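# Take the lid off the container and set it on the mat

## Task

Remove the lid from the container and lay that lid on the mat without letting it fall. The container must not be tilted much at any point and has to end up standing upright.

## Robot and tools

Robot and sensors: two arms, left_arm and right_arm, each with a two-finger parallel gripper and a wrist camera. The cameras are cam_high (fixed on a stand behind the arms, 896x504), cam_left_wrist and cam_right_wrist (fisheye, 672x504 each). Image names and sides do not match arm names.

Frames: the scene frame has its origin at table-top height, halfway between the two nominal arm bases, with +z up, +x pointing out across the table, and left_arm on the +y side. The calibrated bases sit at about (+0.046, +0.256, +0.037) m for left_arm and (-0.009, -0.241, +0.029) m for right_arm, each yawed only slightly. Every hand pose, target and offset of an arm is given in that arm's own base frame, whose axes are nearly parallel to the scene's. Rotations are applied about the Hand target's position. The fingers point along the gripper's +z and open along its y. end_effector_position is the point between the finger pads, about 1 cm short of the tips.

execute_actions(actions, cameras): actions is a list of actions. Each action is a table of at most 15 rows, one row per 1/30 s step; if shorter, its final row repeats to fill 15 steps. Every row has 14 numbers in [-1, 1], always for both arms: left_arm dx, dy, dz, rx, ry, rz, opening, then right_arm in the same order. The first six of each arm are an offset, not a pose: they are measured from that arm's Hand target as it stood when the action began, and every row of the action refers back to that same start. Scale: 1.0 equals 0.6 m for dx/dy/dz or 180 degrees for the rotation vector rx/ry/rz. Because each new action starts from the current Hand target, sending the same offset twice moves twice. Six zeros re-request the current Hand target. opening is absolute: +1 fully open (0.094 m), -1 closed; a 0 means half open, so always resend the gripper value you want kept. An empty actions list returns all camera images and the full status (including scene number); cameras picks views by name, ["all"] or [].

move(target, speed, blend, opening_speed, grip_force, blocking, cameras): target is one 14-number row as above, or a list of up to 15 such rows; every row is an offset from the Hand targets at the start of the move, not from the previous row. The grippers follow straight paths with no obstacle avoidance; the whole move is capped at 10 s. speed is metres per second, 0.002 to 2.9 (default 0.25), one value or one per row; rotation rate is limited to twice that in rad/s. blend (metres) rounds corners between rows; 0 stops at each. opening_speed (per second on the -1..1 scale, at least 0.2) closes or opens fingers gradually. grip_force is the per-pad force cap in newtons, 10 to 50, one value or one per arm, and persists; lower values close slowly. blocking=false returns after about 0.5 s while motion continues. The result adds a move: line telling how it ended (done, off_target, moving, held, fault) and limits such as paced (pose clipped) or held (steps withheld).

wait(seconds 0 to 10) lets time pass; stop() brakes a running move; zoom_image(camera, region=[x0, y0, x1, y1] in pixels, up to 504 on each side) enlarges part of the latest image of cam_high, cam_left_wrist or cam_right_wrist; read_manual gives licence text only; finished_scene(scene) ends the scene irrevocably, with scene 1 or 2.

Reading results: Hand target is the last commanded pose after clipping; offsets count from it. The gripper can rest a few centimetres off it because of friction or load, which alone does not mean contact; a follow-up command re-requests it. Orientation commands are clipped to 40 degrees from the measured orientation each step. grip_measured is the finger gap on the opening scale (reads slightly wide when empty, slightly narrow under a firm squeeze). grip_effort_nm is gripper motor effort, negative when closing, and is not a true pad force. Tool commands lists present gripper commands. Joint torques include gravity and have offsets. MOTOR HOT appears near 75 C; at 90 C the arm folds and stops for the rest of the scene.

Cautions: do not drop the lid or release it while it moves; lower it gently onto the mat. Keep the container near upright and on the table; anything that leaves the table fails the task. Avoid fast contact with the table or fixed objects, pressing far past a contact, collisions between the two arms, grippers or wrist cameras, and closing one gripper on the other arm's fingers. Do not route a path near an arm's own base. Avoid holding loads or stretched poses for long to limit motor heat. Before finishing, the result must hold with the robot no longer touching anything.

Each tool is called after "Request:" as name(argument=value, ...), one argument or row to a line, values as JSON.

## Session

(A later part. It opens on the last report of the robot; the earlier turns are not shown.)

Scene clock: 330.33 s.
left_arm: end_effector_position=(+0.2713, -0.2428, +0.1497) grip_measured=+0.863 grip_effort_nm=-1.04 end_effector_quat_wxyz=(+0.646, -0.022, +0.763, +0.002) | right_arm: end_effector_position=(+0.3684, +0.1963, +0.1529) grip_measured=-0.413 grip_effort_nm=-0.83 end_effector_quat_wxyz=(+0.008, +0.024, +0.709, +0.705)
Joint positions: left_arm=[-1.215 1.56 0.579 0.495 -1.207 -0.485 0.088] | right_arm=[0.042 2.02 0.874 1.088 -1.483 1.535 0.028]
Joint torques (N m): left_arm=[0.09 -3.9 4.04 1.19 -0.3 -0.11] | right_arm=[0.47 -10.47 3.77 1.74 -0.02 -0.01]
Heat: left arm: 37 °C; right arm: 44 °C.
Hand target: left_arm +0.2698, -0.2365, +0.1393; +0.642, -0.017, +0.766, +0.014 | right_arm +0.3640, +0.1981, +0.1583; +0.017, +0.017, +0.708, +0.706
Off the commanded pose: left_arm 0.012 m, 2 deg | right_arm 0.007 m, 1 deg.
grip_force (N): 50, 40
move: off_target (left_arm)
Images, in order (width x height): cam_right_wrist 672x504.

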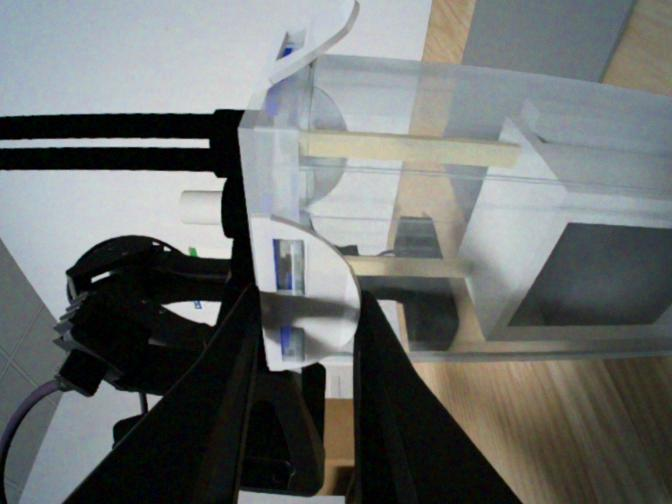

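Request:
move(
  target=[0.0,0.0,0.0,0,0,0.0,0.5, 0.0,-0.012,0.01,-0.08,0.0,0.0, -0.7],
  speed=0.05,
  grip_force=[50, 45],
  cameras=["cam_right_wrist"],
)

Scene clock: 334.23 s.
left_arm: end_effector_position=(+0.2711, -0.2418, +0.1501) grip_measured=+0.863 grip_effort_nm=-1.04 end_effector_quat_wxyz=(+0.647, -0.026, +0.762, +0.002) | right_arm: end_effector_position=(+0.3633, +0.1862, +0.1570) grip_measured=-0.696 grip_effort_nm=-0.18 end_effector_quat_wxyz=(+0.029, +0.027, +0.803, +0.595)
Joint positions: left_arm=[-1.215 1.56 0.577 0.5 -1.214 -0.487 0.088] | right_arm=[0.038 1.845 1.205 -0.556 -1.253 0.377 0.014]
Joint torques (N m): left_arm=[0.12 -3.9 4.16 1.14 -0.25 -0.09] | right_arm=[0.46 -6.87 8.91 0.84 -1.11 -0.22]
Heat: left arm: 37 °C; right arm: 44 °C.
Hand target: left_arm +0.2698, -0.2366, +0.1393; +0.642, -0.017, +0.766, +0.014 | right_arm +0.3640, +0.1909, +0.1643; +0.019, +0.015, +0.791, +0.611
Off the commanded pose: left_arm 0.012 m, 2 deg | right_arm 0.009 m, 3 deg.
grip_force (N): 50, 45
move: off_target (left_arm, right_arm)
Images, in order (width x height): cam_right_wrist 672x504.

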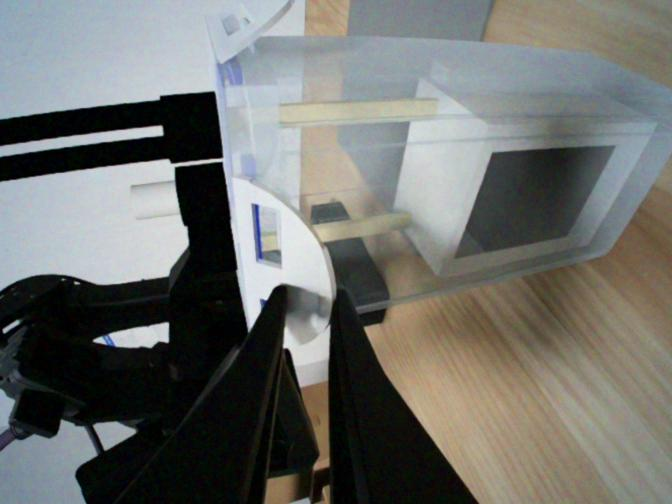

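Request:
move(
  target=[
    [0.0,0.0,0.0,0,0,0.0,0.5, 0.0,-0.012,0.02,0,0.0,0.0, -0.7],
    [0.0,0.0,0.0,0,0,0.0,0.5, 0.0,-0.03,0.05,0,0.0,0.0, -0.7],
  ],
  speed=0.06,
  blend=[0.01,0],
  cameras=["cam_right_wrist"],
)

Scene clock: 336.23 s.
left_arm: end_effector_position=(+0.2711, -0.2420, +0.1500) grip_measured=+0.863 grip_effort_nm=-1.04 end_effector_quat_wxyz=(+0.647, -0.025, +0.762, +0.001) | right_arm: end_effector_position=(+0.3582, +0.1737, +0.1933) grip_measured=-0.698 grip_effort_nm=-0.09 end_effector_quat_wxyz=(+0.020, +0.017, +0.797, +0.604)
Joint positions: left_arm=[-1.215 1.56 0.577 0.5 -1.212 -0.488 0.088] | right_arm=[-0.002 1.845 1.357 -0.898 -1.292 0.182 0.014]
Joint torques (N m): left_arm=[0.1 -3.9 4.15 1.15 -0.25 -0.08] | right_arm=[-0.4 -6.42 8.61 0.7 -0.84 -0.11]
Heat: left arm: 37 °C; right arm: 44 °C.
Hand target: left_arm +0.2698, -0.2366, +0.1394; +0.643, -0.017, +0.766, +0.014 | right_arm +0.3640, +0.1728, +0.1943; +0.019, +0.015, +0.791, +0.611
Off the commanded pose: left_arm 0.012 m, 2 deg | right_arm 0.006 m, 1 deg.
grip_force (N): 50, 45
move: off_target (left_arm); blend cut to 0.0069 m at target 1
Images, in order (width x height): cam_right_wrist 672x504.

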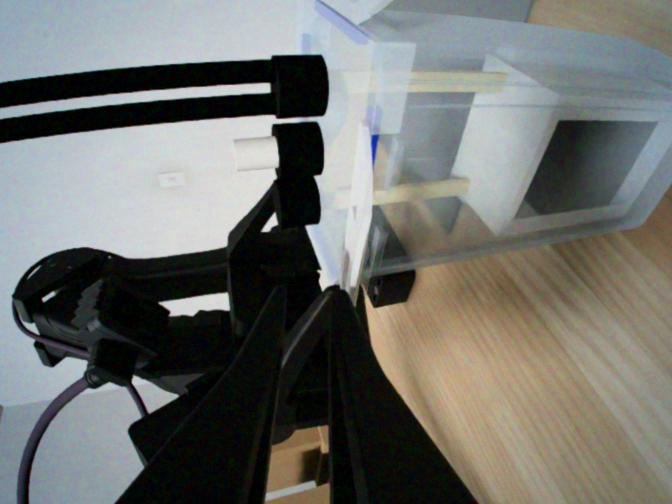

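Request:
move(
  target=[
    [0.0,0.0,0.0,0,0,0.0,0.5, 0.0,-0.07,0.0,0,0.0,0.0, -0.36],
    [0.0,0.0,0.0,0,0,0.0,0.5, 0.0,-0.07,-0.052,0.08,0.0,0.0, -0.36],
  ],
  speed=0.1,
  blend=[0.01,0],
  cameras=["cam_right_wrist","cam_high"],
)

Request:
zoom_image(
  camera="cam_high",
  region=[400, 210, 500, 310],
)

Scene clock: 339.93 s.
left_arm: end_effector_position=(+0.2711, -0.2420, +0.1500) grip_measured=+0.863 grip_effort_nm=-1.04 end_effector_quat_wxyz=(+0.647, -0.025, +0.762, +0.001) | right_arm: end_effector_position=(+0.3581, +0.1344, +0.1711) grip_measured=-0.362 grip_effort_nm=0.12 end_effector_quat_wxyz=(+0.032, +0.025, +0.729, +0.683)
Joint positions: left_arm=[-1.215 1.56 0.577 0.5 -1.212 -0.488 0.088] | right_arm=[-0.133 2.137 1.47 -1.588 -1.488 -0.699 0.03]
Joint torques (N m): left_arm=[0.13 -3.89 4.16 1.14 -0.25 -0.08] | right_arm=[-0.7 -7.05 5.23 -0.36 -0.78 -0.22]
Heat: left arm: 37 °C; right arm: 44 °C.
Hand target: left_arm +0.2698, -0.2366, +0.1394; +0.643, -0.017, +0.766, +0.014 | right_arm +0.3639, +0.1309, +0.1631; +0.017, +0.017, +0.708, +0.706
Off the commanded pose: left_arm 0.012 m, 2 deg | right_arm 0.011 m, 4 deg.
joint read past its limit (right arm) — joint 4 (wrist pitch), lower limit.
joint sent to its limit (right arm) — joint 4 (wrist pitch), lower limit. The joint targets are off in orientation, not in position.
grip_force (N): 50, 45
move: off_target (left_arm, right_arm)
Images, in order (width x height): cam_high 896x504, cam_right_wrist 672x504.

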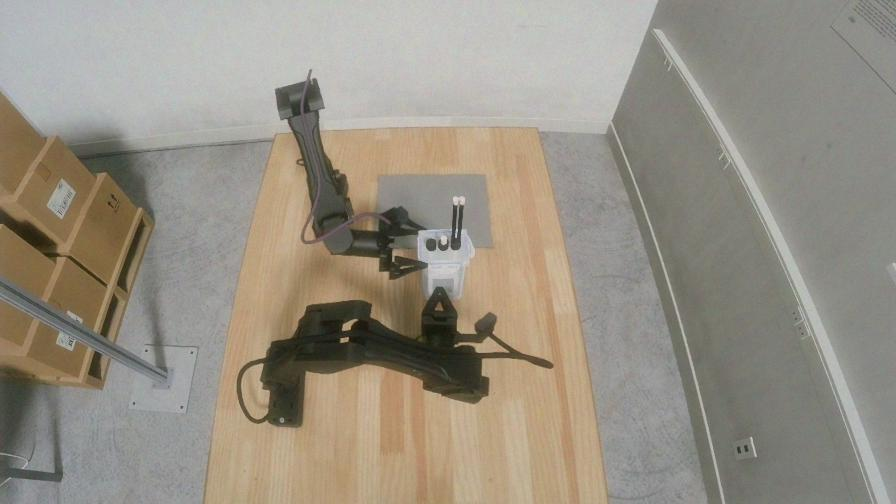

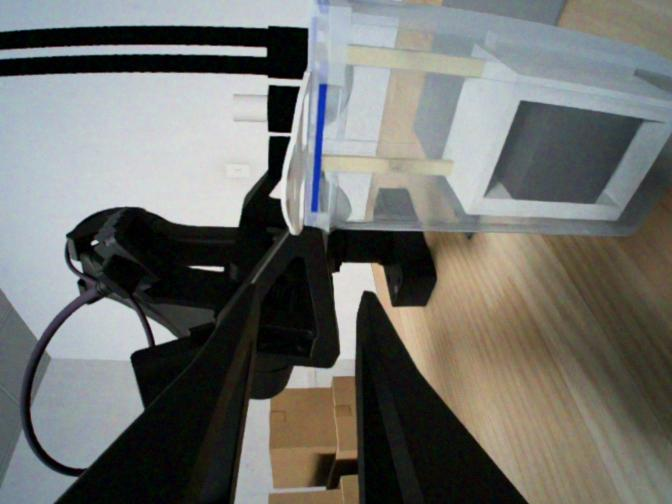

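Scaled by 5.040 from the camera's 896x504 image, which has a finer 1280x720 frame.

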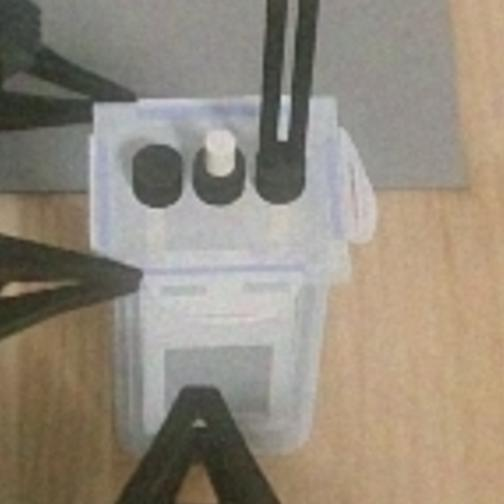

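Request:
move(
  target=[
    [0.0,0.0,0.0,0,0,0.0,0.5, 0.016,0.06,-0.004,0,0.0,0.0, -0.36],
    [0.0,0.0,0.0,0,0,0.0,0.5, 0.016,0.11,-0.004,0,0.0,0.0, -0.36],
  ],
  speed=0.07,
  cameras=["cam_right_wrist","cam_high"],
)

Request:
zoom_image(
  camera="cam_high",
  region=[400, 210, 500, 310],
)

Scene clock: 342.57 s.
left_arm: end_effector_position=(+0.2711, -0.2420, +0.1500) grip_measured=+0.863 grip_effort_nm=-1.04 end_effector_quat_wxyz=(+0.647, -0.025, +0.762, +0.001) | right_arm: end_effector_position=(+0.3643, +0.1955, +0.1676) grip_measured=-0.362 grip_effort_nm=0.12 end_effector_quat_wxyz=(-0.018, -0.012, +0.709, +0.705)
Joint positions: left_arm=[-1.215 1.56 0.577 0.5 -1.212 -0.488 0.088] | right_arm=[0.038 2.225 1.571 -1.508 -1.564 -0.582 0.03]
Joint torques (N m): left_arm=[0.1 -3.89 4.18 1.14 -0.25 -0.08] | right_arm=[0.25 -7.54 7.02 -0.03 -0.79 -0.05]
Heat: left arm: 37 °C; right arm: 43 °C.
Hand target: left_arm +0.2698, -0.2366, +0.1394; +0.643, -0.017, +0.766, +0.014 | right_arm +0.3736, +0.1969, +0.1607; +0.017, +0.017, +0.708, +0.706
Off the commanded pose: left_arm 0.012 m, 2 deg | right_arm 0.012 m, 5 deg.
joint sent to its limit (right arm) — joint 5 (wrist yaw), lower limit. The joint targets are off in orientation, not in position.
grip_force (N): 50, 45
move: off_target (left_arm, right_arm)
Images, in order (width x height): cam_high 896x504, cam_right_wrist 672x504.

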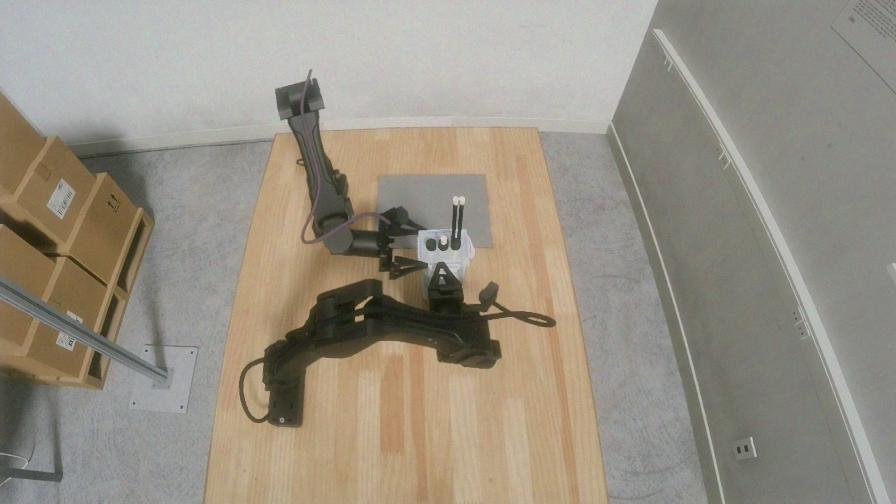

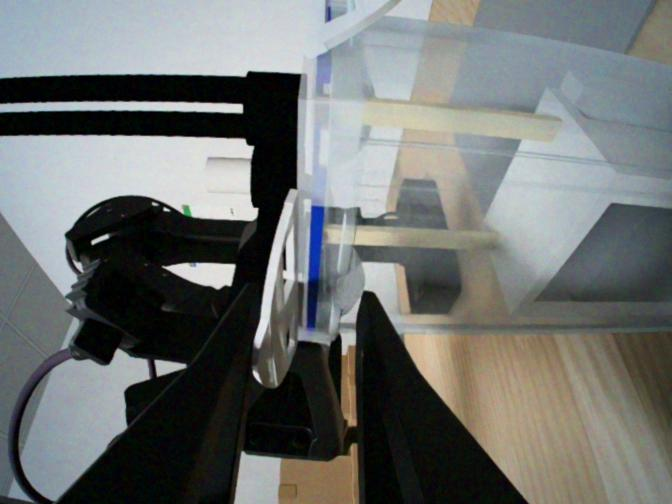

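Scaled by 5.040 from the camera's 896x504 image, which has a finer 1280x720 frame.

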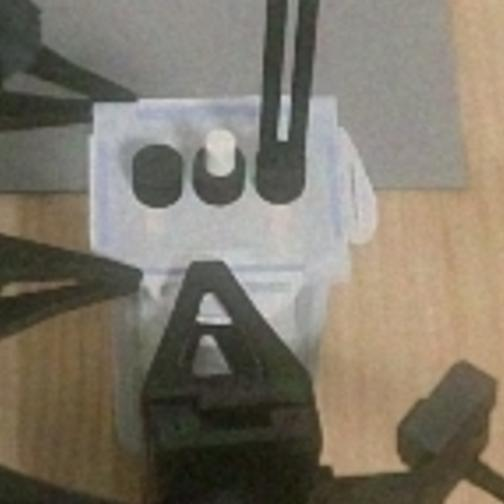

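Request:
move(
  target=[0.0,0.0,0.0,0,0,0.0,0.5, 0.004,0.016,-0.02,0,0.0,0.0, -0.36],
  speed=0.07,
  cameras=["cam_right_wrist"],
)

Scene clock: 343.67 s.
left_arm: end_effector_position=(+0.2711, -0.2420, +0.1500) grip_measured=+0.863 grip_effort_nm=-1.04 end_effector_quat_wxyz=(+0.647, -0.025, +0.762, +0.001) | right_arm: end_effector_position=(+0.3703, +0.2013, +0.1603) grip_measured=-0.362 grip_effort_nm=0.11 end_effector_quat_wxyz=(-0.021, -0.014, +0.705, +0.709)
Joint positions: left_arm=[-1.215 1.56 0.577 0.5 -1.212 -0.488 0.088] | right_arm=[0.053 2.266 1.602 -1.497 -1.577 -0.579 0.03]
Joint torques (N m): left_arm=[0.1 -3.9 4.16 1.14 -0.25 -0.08] | right_arm=[0.87 -7.35 7.04 -0.03 -0.66 -0.18]
Heat: left arm: 37 °C; right arm: 43 °C.
Hand target: left_arm +0.2698, -0.2366, +0.1394; +0.643, -0.017, +0.766, +0.014 | right_arm +0.3760, +0.2065, +0.1487; +0.017, +0.017, +0.708, +0.706
Off the commanded pose: left_arm 0.012 m, 2 deg | right_arm 0.014 m, 6 deg.
joint sent to its limit (right arm) — joint 5 (wrist yaw), lower limit. The joint targets are off in orientation, not in position.
grip_force (N): 50, 45
move: off_target (left_arm, right_arm)
Images, in order (width x height): cam_right_wrist 672x504.

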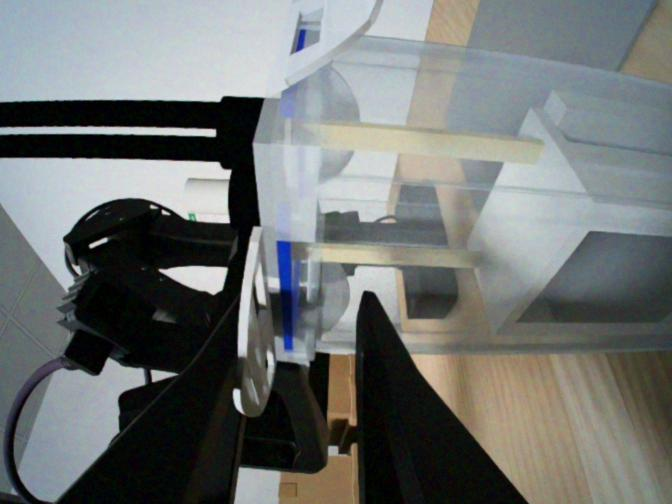

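Request:
move(
  target=[0.0,0.0,0.0,0,0,0.0,0.5, 0.0,0.0,0.0,0,0.0,0.0, -0.8],
  speed=0.07,
  opening_speed=0.4,
  cameras=["cam_right_wrist","cam_left_wrist"],
)

Scene clock: 345.73 s.
left_arm: end_effector_position=(+0.2716, -0.2411, +0.1497) grip_measured=+0.863 grip_effort_nm=-1.04 end_effector_quat_wxyz=(+0.647, -0.023, +0.762, +0.005) | right_arm: end_effector_position=(+0.3715, +0.2013, +0.1639) grip_measured=-0.759 grip_effort_nm=-0.92 end_effector_quat_wxyz=(-0.012, -0.018, +0.702, +0.712)
Joint positions: left_arm=[-1.213 1.56 0.577 0.497 -1.213 -0.481 0.088] | right_arm=[0.053 2.277 1.621 -1.556 -1.588 -0.65 0.011]
Joint torques (N m): left_arm=[-0.03 -3.9 4.15 1.17 -0.24 -0.15] | right_arm=[0.83 -7.01 6.84 -0.21 -0.53 -0.07]
Heat: left arm: 37 °C; right arm: 43 °C.
Hand target: left_arm +0.2699, -0.2365, +0.1394; +0.643, -0.017, +0.766, +0.014 | right_arm +0.3759, +0.2065, +0.1486; +0.016, +0.017, +0.708, +0.706
Off the commanded pose: left_arm 0.011 m, 1 deg | right_arm 0.017 m, 5 deg.
joint read past its limit (right arm) — joint 5 (wrist yaw), lower limit.
joint sent to its limit (right arm) — joint 5 (wrist yaw), lower limit. The joint targets are off in orientation, not in position.
grip_force (N): 50, 45
move: off_target (left_arm, right_arm)
Images, in order (width x height): cam_left_wrist 672x504, cam_right_wrist 672x504.

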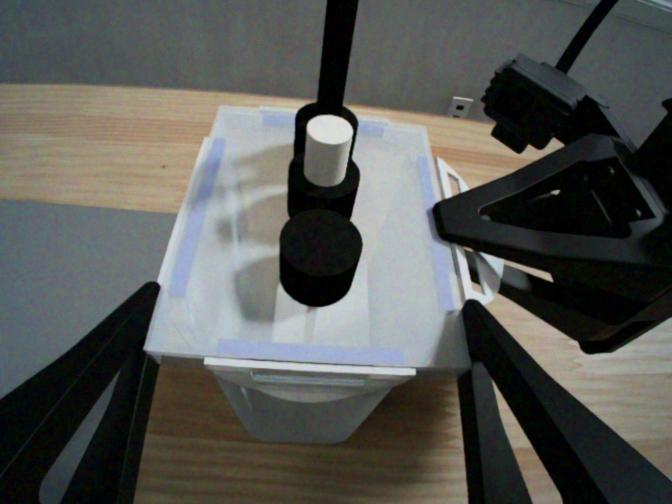

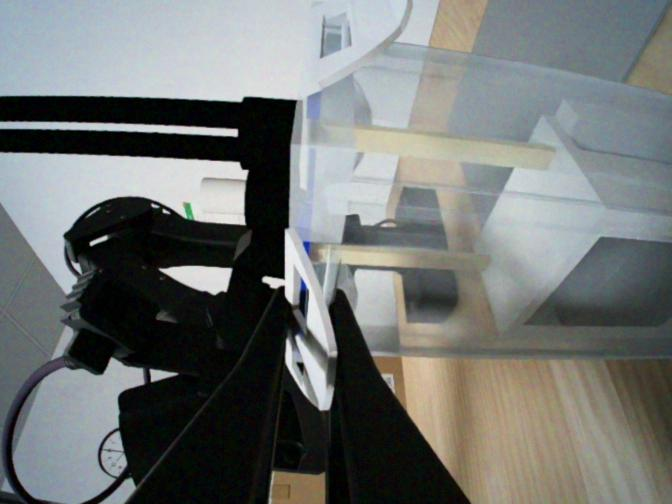

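Request:
move(
  target=[
    [0,0,0,0,0,0,1, 0,0,0,0,0,0,-0.8],
    [-0.06,0.01,0.1,0,0,0,1, 0,0,0,0,0,0,-0.8],
    [-0.1,0.2,0.14,0,0,0,1, 0,0,0,0,0,0,-0.8],
  ],
  speed=0.12,
  blend=[0,0.02,0],
  cameras=["cam_left_wrist","cam_high"],
)

Scene clock: 350.23 s.
left_arm: end_effector_position=(+0.2112, -0.1193, +0.2284) grip_measured=+0.998 grip_effort_nm=0.10 end_effector_quat_wxyz=(+0.644, -0.023, +0.765, +0.004) | right_arm: end_effector_position=(+0.3722, +0.2013, +0.1637) grip_measured=-0.761 grip_effort_nm=-0.92 end_effector_quat_wxyz=(-0.011, -0.019, +0.702, +0.712)
Joint positions: left_arm=[-1.317 0.73 0.524 -0.471 -1.294 -0.683 0.094] | right_arm=[0.053 2.289 1.635 -1.594 -1.588 -0.69 0.011]
Joint torques (N m): left_arm=[-0.42 0.27 6.23 0.85 -0.43 -0.13] | right_arm=[0.81 -7.12 6.78 -0.24 -0.53 -0.09]
Heat: left arm: 37 °C; right arm: 43 °C.
Hand target: left_arm +0.2098, -0.1165, +0.2233; +0.643, -0.017, +0.766, +0.014 | right_arm +0.3760, +0.2065, +0.1487; +0.017, +0.017, +0.708, +0.706
Off the commanded pose: left_arm 0.006 m, 1 deg | right_arm 0.016 m, 5 deg.
joint read past its limit (right arm) — joint 4 (wrist pitch), lower limit; joint 5 (wrist yaw), lower limit.
joint sent to its limit (right arm) — joint 4 (wrist pitch), lower limit; joint 5 (wrist yaw), lower limit. The joint targets are off in orientation, not in position.
grip_force (N): 50, 45
move: off_target (right_arm)
Images, in order (width x height): cam_high 896x504, cam_left_wrist 672x504.

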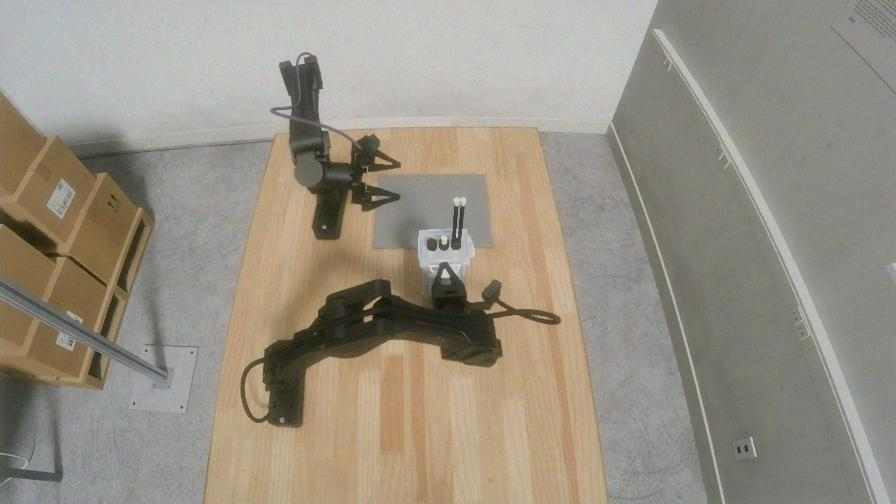

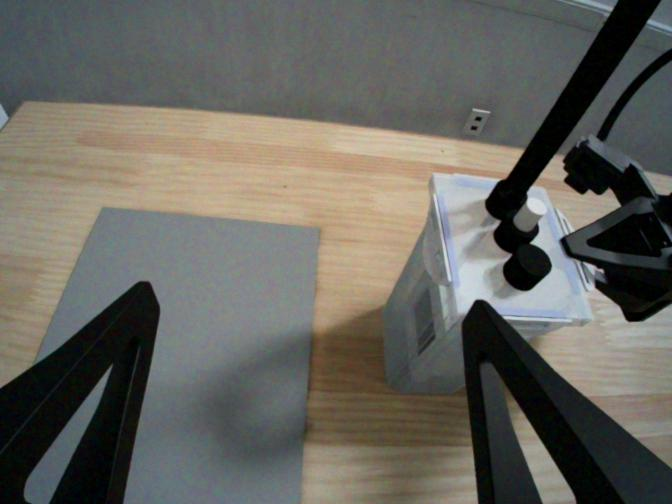

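Request:
move(
  target=[
    [0.12,0.06,0.0,-0.4235,0.3267,-0.3451,1, 0,0,0,0,0,0,-0.8],
    [0.175,0.03,-0.1,-0.4235,0.3267,-0.3451,0.17, 0,0,0,0,0,0,-0.8],
  ],
  speed=0.3,
  cameras=["cam_left_wrist","cam_high"],
)

Scene clock: 355.97 s.
left_arm: end_effector_position=(+0.3074, -0.0996, +0.1607) grip_measured=+0.172 grip_effort_nm=-0.12 end_effector_quat_wxyz=(+0.040, -0.066, +0.745, -0.663) | right_arm: end_effector_position=(+0.3722, +0.2013, +0.1637) grip_measured=-0.761 grip_effort_nm=-0.92 end_effector_quat_wxyz=(-0.011, -0.019, +0.702, +0.712)
Joint positions: left_arm=[0.266 1.979 1.199 -1.573 1.405 0.762 0.055] | right_arm=[0.053 2.289 1.635 -1.594 -1.588 -0.69 0.011]
Joint torques (N m): left_arm=[-0.24 -6.17 6.43 -0.71 0.68 0.17] | right_arm=[0.77 -7.15 6.8 -0.24 -0.5 -0.08]
Heat: left arm: 36 °C; right arm: 43 °C.
Hand target: left_arm +0.3148, -0.0986, +0.1633; +0.013, -0.013, +0.707, -0.707 | right_arm +0.3760, +0.2065, +0.1487; +0.017, +0.017, +0.708, +0.706
Off the commanded pose: left_arm 0.008 m, 9 deg | right_arm 0.016 m, 5 deg.
joint read past its limit (left arm) — joint 4 (wrist pitch), lower limit.
joint read past its limit (right arm) — joint 4 (wrist pitch), lower limit; joint 5 (wrist yaw), lower limit.
joint sent to its limit (left arm) — joint 4 (wrist pitch), lower limit. The joint targets are off in orientation, not in position.
joint sent to its limit (right arm) — joint 4 (wrist pitch), lower limit; joint 5 (wrist yaw), lower limit. The joint targets are off in orientation, not in position.
grip_force (N): 50, 45
move: off_target (left_arm, right_arm); target 2's new opening was sent with left_arm's hand 0.008 m and 9 deg from that target
Images, in order (width x height): cam_high 896x504, cam_left_wrist 672x504.

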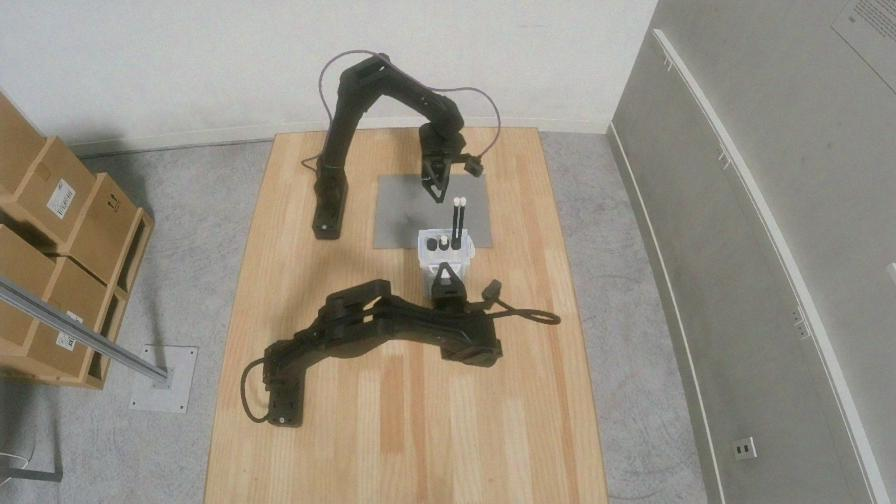

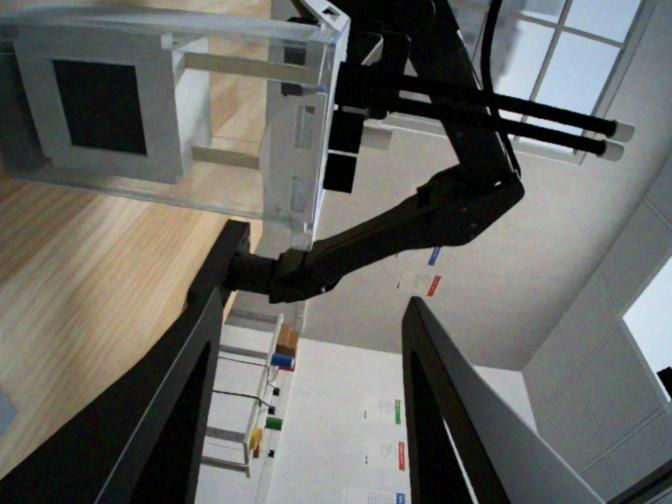

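Request:
move(
  target=[0.0,-0.075,-0.015,0,0,0,0.17, 0,0,0,0,0,0,-0.8],
  speed=0.1,
  cameras=["cam_left_wrist","cam_high"],
)

Request:
zoom_image(
  camera="cam_high",
  region=[400, 180, 500, 280],
)

Scene clock: 358.10 s.
left_arm: end_effector_position=(+0.3069, -0.1439, +0.1537) grip_measured=+0.172 grip_effort_nm=-0.12 end_effector_quat_wxyz=(+0.012, -0.032, +0.724, -0.689) | right_arm: end_effector_position=(+0.3722, +0.2013, +0.1637) grip_measured=-0.761 grip_effort_nm=-0.92 end_effector_quat_wxyz=(-0.011, -0.019, +0.702, +0.712)
Joint positions: left_arm=[0.118 2.056 1.212 -1.573 1.496 0.821 0.055] | right_arm=[0.053 2.289 1.635 -1.594 -1.588 -0.69 0.011]
Joint torques (N m): left_arm=[-0.17 -6.11 6.17 -0.73 0.67 0.17] | right_arm=[0.76 -7.05 6.75 -0.24 -0.53 -0.08]
Heat: left arm: 36 °C; right arm: 43 °C.
Hand target: left_arm +0.3149, -0.1435, +0.1543; +0.014, -0.013, +0.707, -0.707 | right_arm +0.3760, +0.2065, +0.1487; +0.017, +0.017, +0.708, +0.706
Off the commanded pose: left_arm 0.008 m, 3 deg | right_arm 0.016 m, 5 deg.
joint read past its limit (left arm) — joint 4 (wrist pitch), lower limit.
joint read past its limit (right arm) — joint 4 (wrist pitch), lower limit; joint 5 (wrist yaw), lower limit.
joint sent to its limit (left arm) — joint 4 (wrist pitch), lower limit. The joint targets are off in orientation, not in position.
joint sent to its limit (right arm) — joint 4 (wrist pitch), lower limit; joint 5 (wrist yaw), lower limit. The joint targets are off in orientation, not in position.
grip_force (N): 50, 45
move: off_target (left_arm, right_arm)
Images, in order (width x height): cam_high 896x504, cam_left_wrist 672x504.

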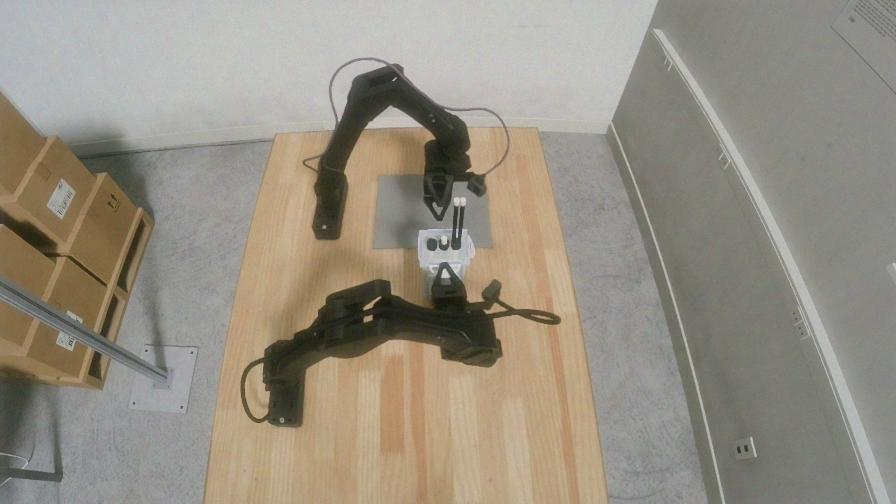

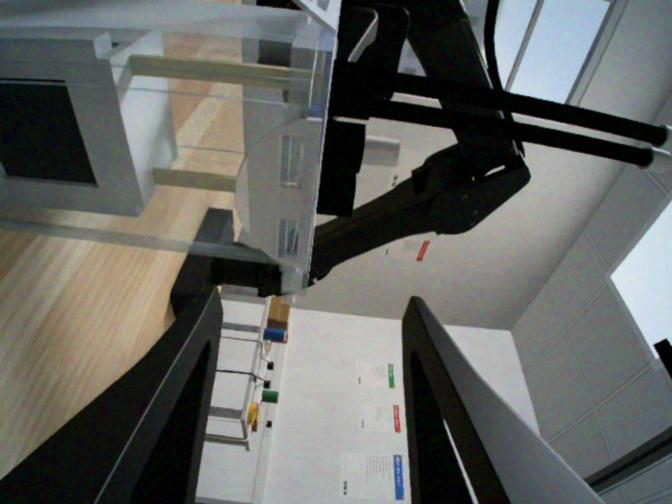

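Scaled by 5.040 from the camera's 896x504 image, which has a finer 1280x720 frame.

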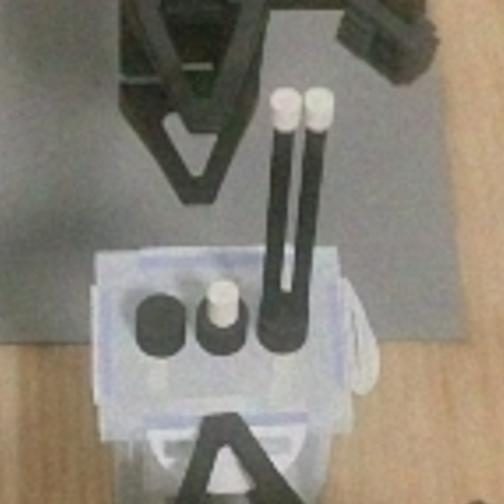

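Request:
move(
  target=[0.015,-0.02,-0.025,0,0,0,0.17, 0,0,0,0,0,0,-0.8],
  speed=0.08,
  cameras=["cam_left_wrist","cam_high"],
)

Request:
zoom_image(
  camera="cam_high",
  region=[400, 180, 500, 280],
)

Scene clock: 359.37 s.
left_arm: end_effector_position=(+0.3162, -0.1553, +0.1395) grip_measured=+0.172 grip_effort_nm=-0.12 end_effector_quat_wxyz=(+0.005, -0.025, +0.717, -0.697) | right_arm: end_effector_position=(+0.3722, +0.2013, +0.1637) grip_measured=-0.761 grip_effort_nm=-0.92 end_effector_quat_wxyz=(-0.011, -0.019, +0.702, +0.712)
Joint positions: left_arm=[0.077 2.144 1.258 -1.575 1.525 0.863 0.055] | right_arm=[0.053 2.289 1.635 -1.594 -1.588 -0.69 0.011]
Joint torques (N m): left_arm=[-0.23 -6.61 5.94 -0.74 0.64 0.17] | right_arm=[0.87 -7.08 6.69 -0.23 -0.51 -0.08]
Heat: left arm: 36 °C; right arm: 43 °C.
Hand target: left_arm +0.3238, -0.1555, +0.1393; +0.013, -0.013, +0.707, -0.707 | right_arm +0.3760, +0.2065, +0.1487; +0.017, +0.017, +0.708, +0.706
Off the commanded pose: left_arm 0.008 m, 2 deg | right_arm 0.016 m, 5 deg.
joint read past its limit (left arm) — joint 4 (wrist pitch), lower limit.
joint read past its limit (right arm) — joint 4 (wrist pitch), lower limit; joint 5 (wrist yaw), lower limit.
joint sent to its limit (left arm) — joint 4 (wrist pitch), lower limit. The joint targets still meet the commanded pose.
joint sent to its limit (right arm) — joint 4 (wrist pitch), lower limit; joint 5 (wrist yaw), lower limit. The joint targets are off in orientation, not in position.
grip_force (N): 50, 45
move: off_target (right_arm)
Images, in order (width x height): cam_high 896x504, cam_left_wrist 672x504.

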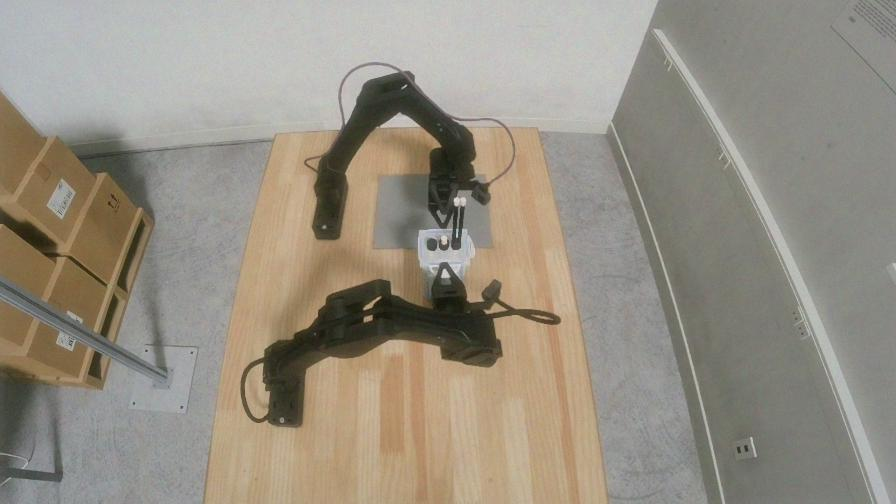

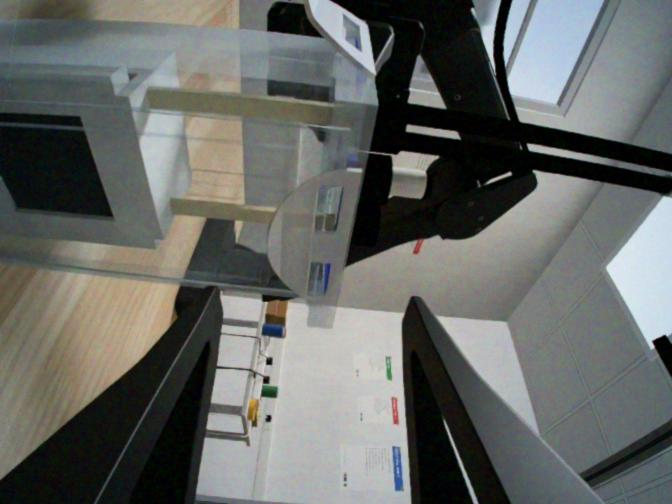

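Scaled by 5.040 from the camera's 896x504 image, which has a finer 1280x720 frame.

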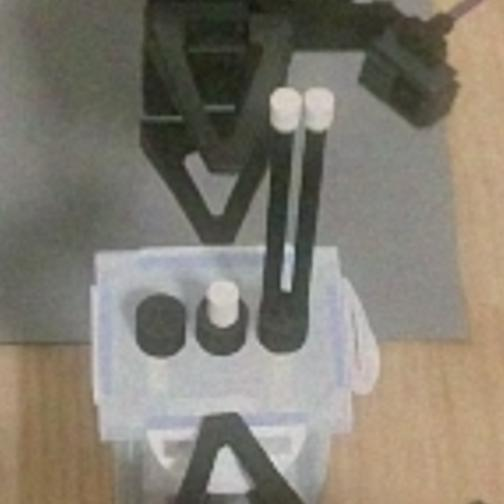

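Request:
move(
  target=[0.0,-0.027,0.0,0,0,0,0.17, 0,0,0,0,0,0,-0.8],
  speed=0.06,
  cameras=["cam_left_wrist","cam_high"],
)

Request:
zoom_image(
  camera="cam_high",
  region=[400, 180, 500, 280],
)

Scene clock: 360.67 s.
left_arm: end_effector_position=(+0.3150, -0.1707, +0.1412) grip_measured=+0.172 grip_effort_nm=-0.12 end_effector_quat_wxyz=(-0.007, -0.016, +0.712, -0.702) | right_arm: end_effector_position=(+0.3722, +0.2013, +0.1637) grip_measured=-0.761 grip_effort_nm=-0.92 end_effector_quat_wxyz=(-0.011, -0.019, +0.702, +0.712)
Joint positions: left_arm=[0.028 2.152 1.271 -1.562 1.55 0.84 0.055] | right_arm=[0.053 2.289 1.635 -1.594 -1.588 -0.69 0.011]
Joint torques (N m): left_arm=[-0.2 -6.57 6.02 -0.52 0.65 0] | right_arm=[0.85 -7.2 6.76 -0.24 -0.53 -0.09]
Heat: left arm: 36 °C; right arm: 43 °C.
Hand target: left_arm +0.3238, -0.1717, +0.1393; +0.013, -0.013, +0.707, -0.707 | right_arm +0.3760, +0.2065, +0.1487; +0.017, +0.017, +0.708, +0.706
Off the commanded pose: left_arm 0.009 m, 2 deg | right_arm 0.016 m, 5 deg.
joint read past its limit (right arm) — joint 4 (wrist pitch), lower limit; joint 5 (wrist yaw), lower limit.
joint sent to its limit (left arm) — joint 5 (wrist yaw), upper limit. The joint targets still meet the commanded pose.
joint sent to its limit (right arm) — joint 4 (wrist pitch), lower limit; joint 5 (wrist yaw), lower limit. The joint targets are off in orientation, not in position.
grip_force (N): 50, 45
move: off_target (right_arm)
Images, in order (width x height): cam_high 896x504, cam_left_wrist 672x504.

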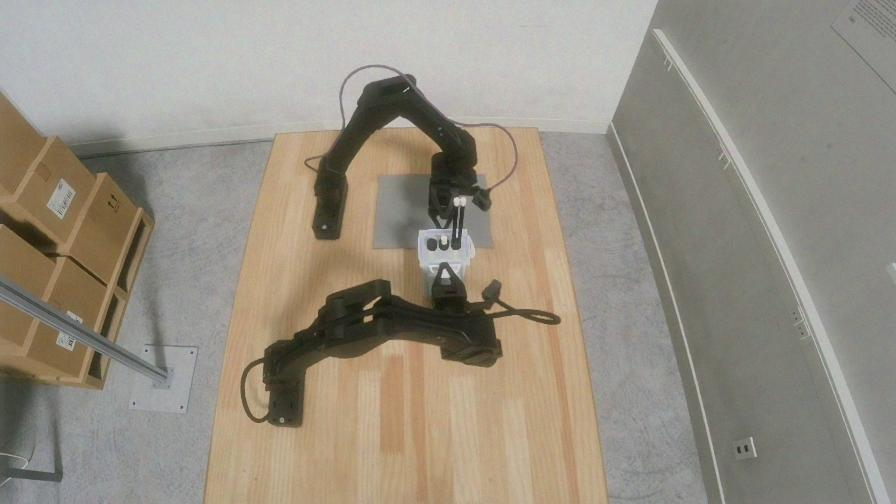

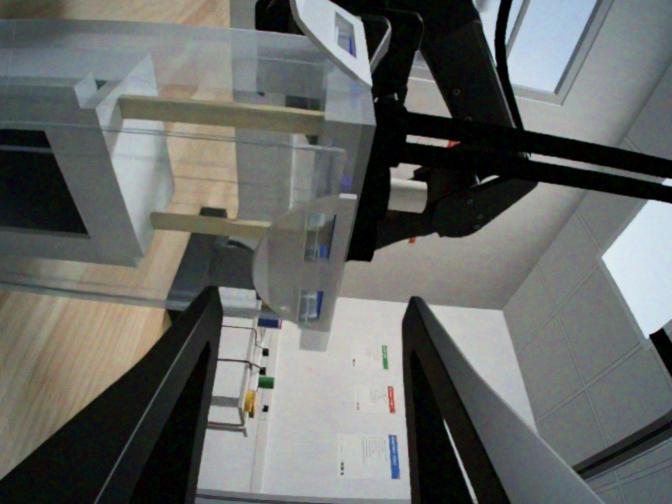

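Scaled by 5.040 from the camera's 896x504 image, which has a finer 1280x720 frame.

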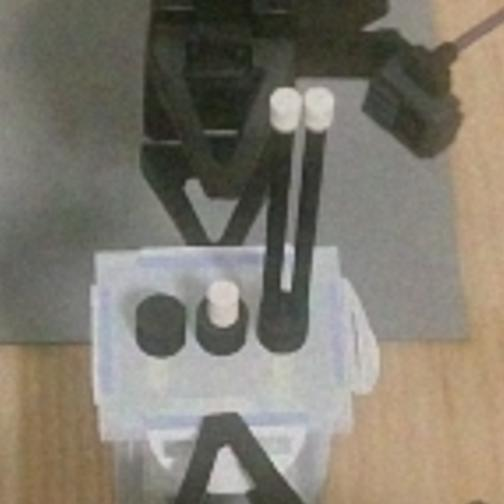

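Request:
move(
  target=[0.0,-0.027,0.0,0,0,0,0.17, 0,0,0,0,0,0,-0.8],
  speed=0.06,
  cameras=["cam_left_wrist","cam_high"],
)

Request:
zoom_image(
  camera="cam_high",
  region=[400, 180, 500, 280],
)

Scene clock: 362.77 s.
left_arm: end_effector_position=(+0.3157, -0.1863, +0.1407) grip_measured=+0.172 grip_effort_nm=-0.12 end_effector_quat_wxyz=(-0.024, +0.002, +0.712, -0.702) | right_arm: end_effector_position=(+0.3722, +0.2013, +0.1637) grip_measured=-0.761 grip_effort_nm=-0.92 end_effector_quat_wxyz=(-0.011, -0.019, +0.702, +0.712)
Joint positions: left_arm=[-0.022 2.166 1.308 -1.528 1.551 0.783 0.055] | right_arm=[0.053 2.289 1.635 -1.594 -1.588 -0.69 0.011]
Joint torques (N m): left_arm=[-0.16 -6.94 6.01 -0.49 0.68 0.02] | right_arm=[0.87 -7.1 6.86 -0.23 -0.5 -0.09]
Heat: left arm: 36 °C; right arm: 43 °C.
Hand target: left_arm +0.3239, -0.1879, +0.1393; +0.014, -0.013, +0.707, -0.707 | right_arm +0.3760, +0.2065, +0.1487; +0.017, +0.017, +0.708, +0.706
Off the commanded pose: left_arm 0.008 m, 5 deg | right_arm 0.016 m, 5 deg.
joint read past its limit (right arm) — joint 4 (wrist pitch), lower limit; joint 5 (wrist yaw), lower limit.
joint sent to its limit (left arm) — joint 5 (wrist yaw), upper limit. The joint targets are off in orientation, not in position.
joint sent to its limit (right arm) — joint 4 (wrist pitch), lower limit; joint 5 (wrist yaw), lower limit. The joint targets are off in orientation, not in position.
grip_force (N): 50, 45
move: off_target (left_arm, right_arm)
Images, in order (width x height): cam_high 896x504, cam_left_wrist 672x504.

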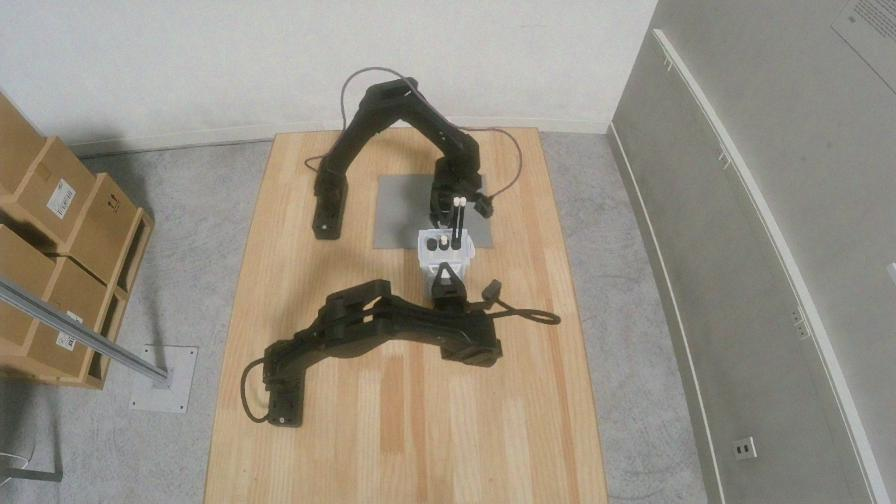

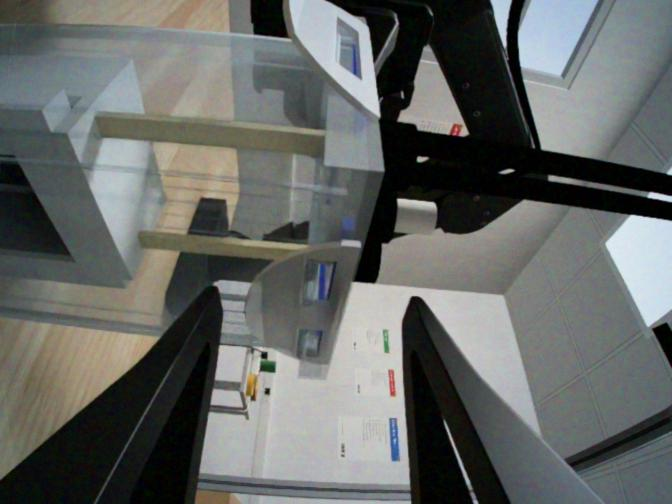

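Scaled by 5.040 from the camera's 896x504 image, which has a finer 1280x720 frame.

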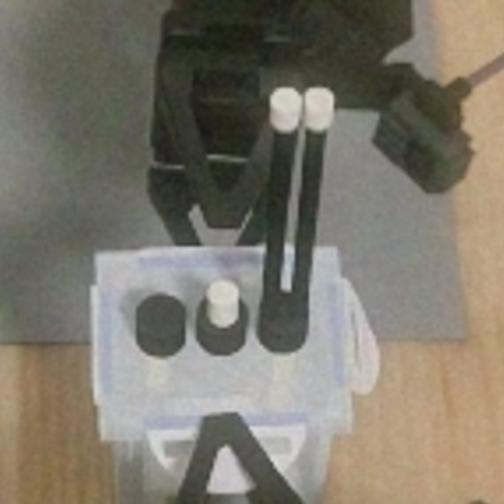

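Request:
move(
  target=[0.0,-0.011,0.0,0,0,0,0.17, 0,0,0,0,0,0,-0.8],
  speed=0.06,
  cameras=["cam_left_wrist"],
)

Request:
move(
  target=[0.0,0.0,0.0,0,0,0,-0.5, 0,0,0,0,0,0,-0.8],
  opening_speed=0.4,
  grip_force=[40, 45],
  cameras=["cam_left_wrist", "cam_high"],
)

Scene clock: 364.27 s.
left_arm: end_effector_position=(+0.3162, -0.1910, +0.1395) grip_measured=+0.172 grip_effort_nm=-0.12 end_effector_quat_wxyz=(-0.032, +0.004, +0.712, -0.701) | right_arm: end_effector_position=(+0.3722, +0.2013, +0.1637) grip_measured=-0.761 grip_effort_nm=-0.92 end_effector_quat_wxyz=(-0.011, -0.019, +0.702, +0.712)
Joint positions: left_arm=[-0.037 2.166 1.315 -1.488 1.55 0.728 0.055] | right_arm=[0.053 2.289 1.635 -1.594 -1.588 -0.69 0.011]
Joint torques (N m): left_arm=[-0.58 -7.19 6.2 -0.41 0.71 0.03] | right_arm=[0.76 -7.13 6.83 -0.22 -0.52 -0.07]
Heat: left arm: 36 °C; right arm: 43 °C.
Hand target: left_arm +0.3238, -0.1945, +0.1393; +0.014, -0.013, +0.707, -0.707 | right_arm +0.3760, +0.2065, +0.1487; +0.017, +0.017, +0.708, +0.706
Off the commanded pose: left_arm 0.008 m, 6 deg | right_arm 0.016 m, 5 deg.
joint read past its limit (right arm) — joint 4 (wrist pitch), lower limit; joint 5 (wrist yaw), lower limit.
joint sent to its limit (left arm) — joint 5 (wrist yaw), upper limit. The joint targets are off in orientation, not in position.
joint sent to its limit (right arm) — joint 4 (wrist pitch), lower limit; joint 5 (wrist yaw), lower limit. The joint targets are off in orientation, not in position.
grip_force (N): 50, 45
move: off_target (left_arm, right_arm)
Images, in order (width x height): cam_left_wrist 672x504.

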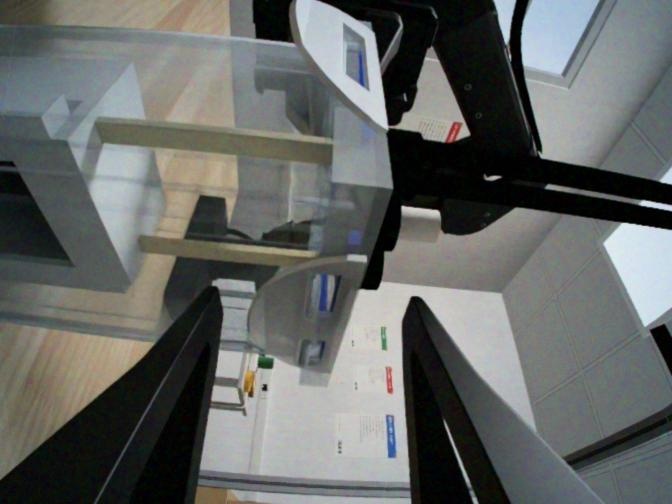

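Scene clock: 366.17 s.
left_arm: end_effector_position=(+0.3158, -0.1909, +0.1362) grip_measured=-0.415 grip_effort_nm=-0.85 end_effector_quat_wxyz=(-0.026, +0.016, +0.716, -0.697) | right_arm: end_effector_position=(+0.3722, +0.2013, +0.1637) grip_measured=-0.762 grip_effort_nm=-0.92 end_effector_quat_wxyz=(-0.011, -0.019, +0.702, +0.712)
Joint positions: left_arm=[-0.037 2.166 1.315 -1.462 1.535 0.728 0.027] | right_arm=[0.053 2.289 1.635 -1.594 -1.588 -0.691 0.011]
Joint torques (N m): left_arm=[-0.54 -7.39 6 -0.59 0.87 -0.01] | right_arm=[0.75 -6.94 6.72 -0.24 -0.51 -0.08]
Heat: left arm: 35 °C; right arm: 43 °C.
Hand target: left_arm +0.3234, -0.1937, +0.1395; -0.016, +0.016, +0.708, -0.706 (not the last commanded pose) | right_arm +0.3760, +0.2065, +0.1487; +0.017, +0.017, +0.708, +0.706
Off the commanded pose: left_arm 0.009 m, 6 deg | right_arm 0.016 m, 5 deg.
joint read past its limit (right arm) — joint 4 (wrist pitch), lower limit; joint 5 (wrist yaw), lower limit.
joint sent to its limit (left arm) — joint 5 (wrist yaw), upper limit.
joint sent to its limit (right arm) — joint 4 (wrist pitch), lower limit; joint 5 (wrist yaw), lower limit. The joint targets are off in orientation, not in position.
grip_force (N): 40, 45
move: off_target (left_arm, right_arm)
Images, in order (width x height): cam_high 896x504, cam_left_wrist 672x504.

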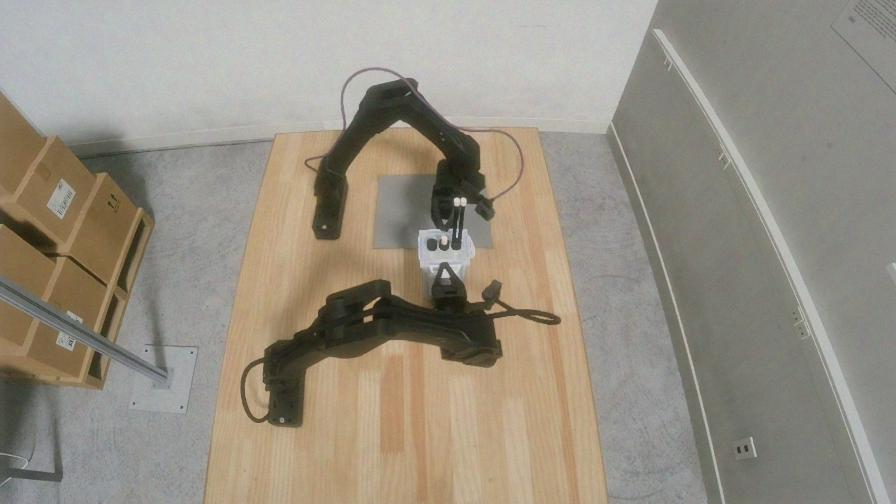

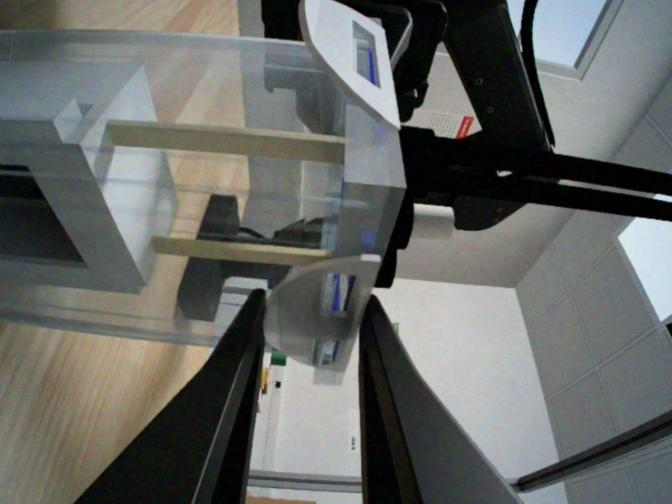

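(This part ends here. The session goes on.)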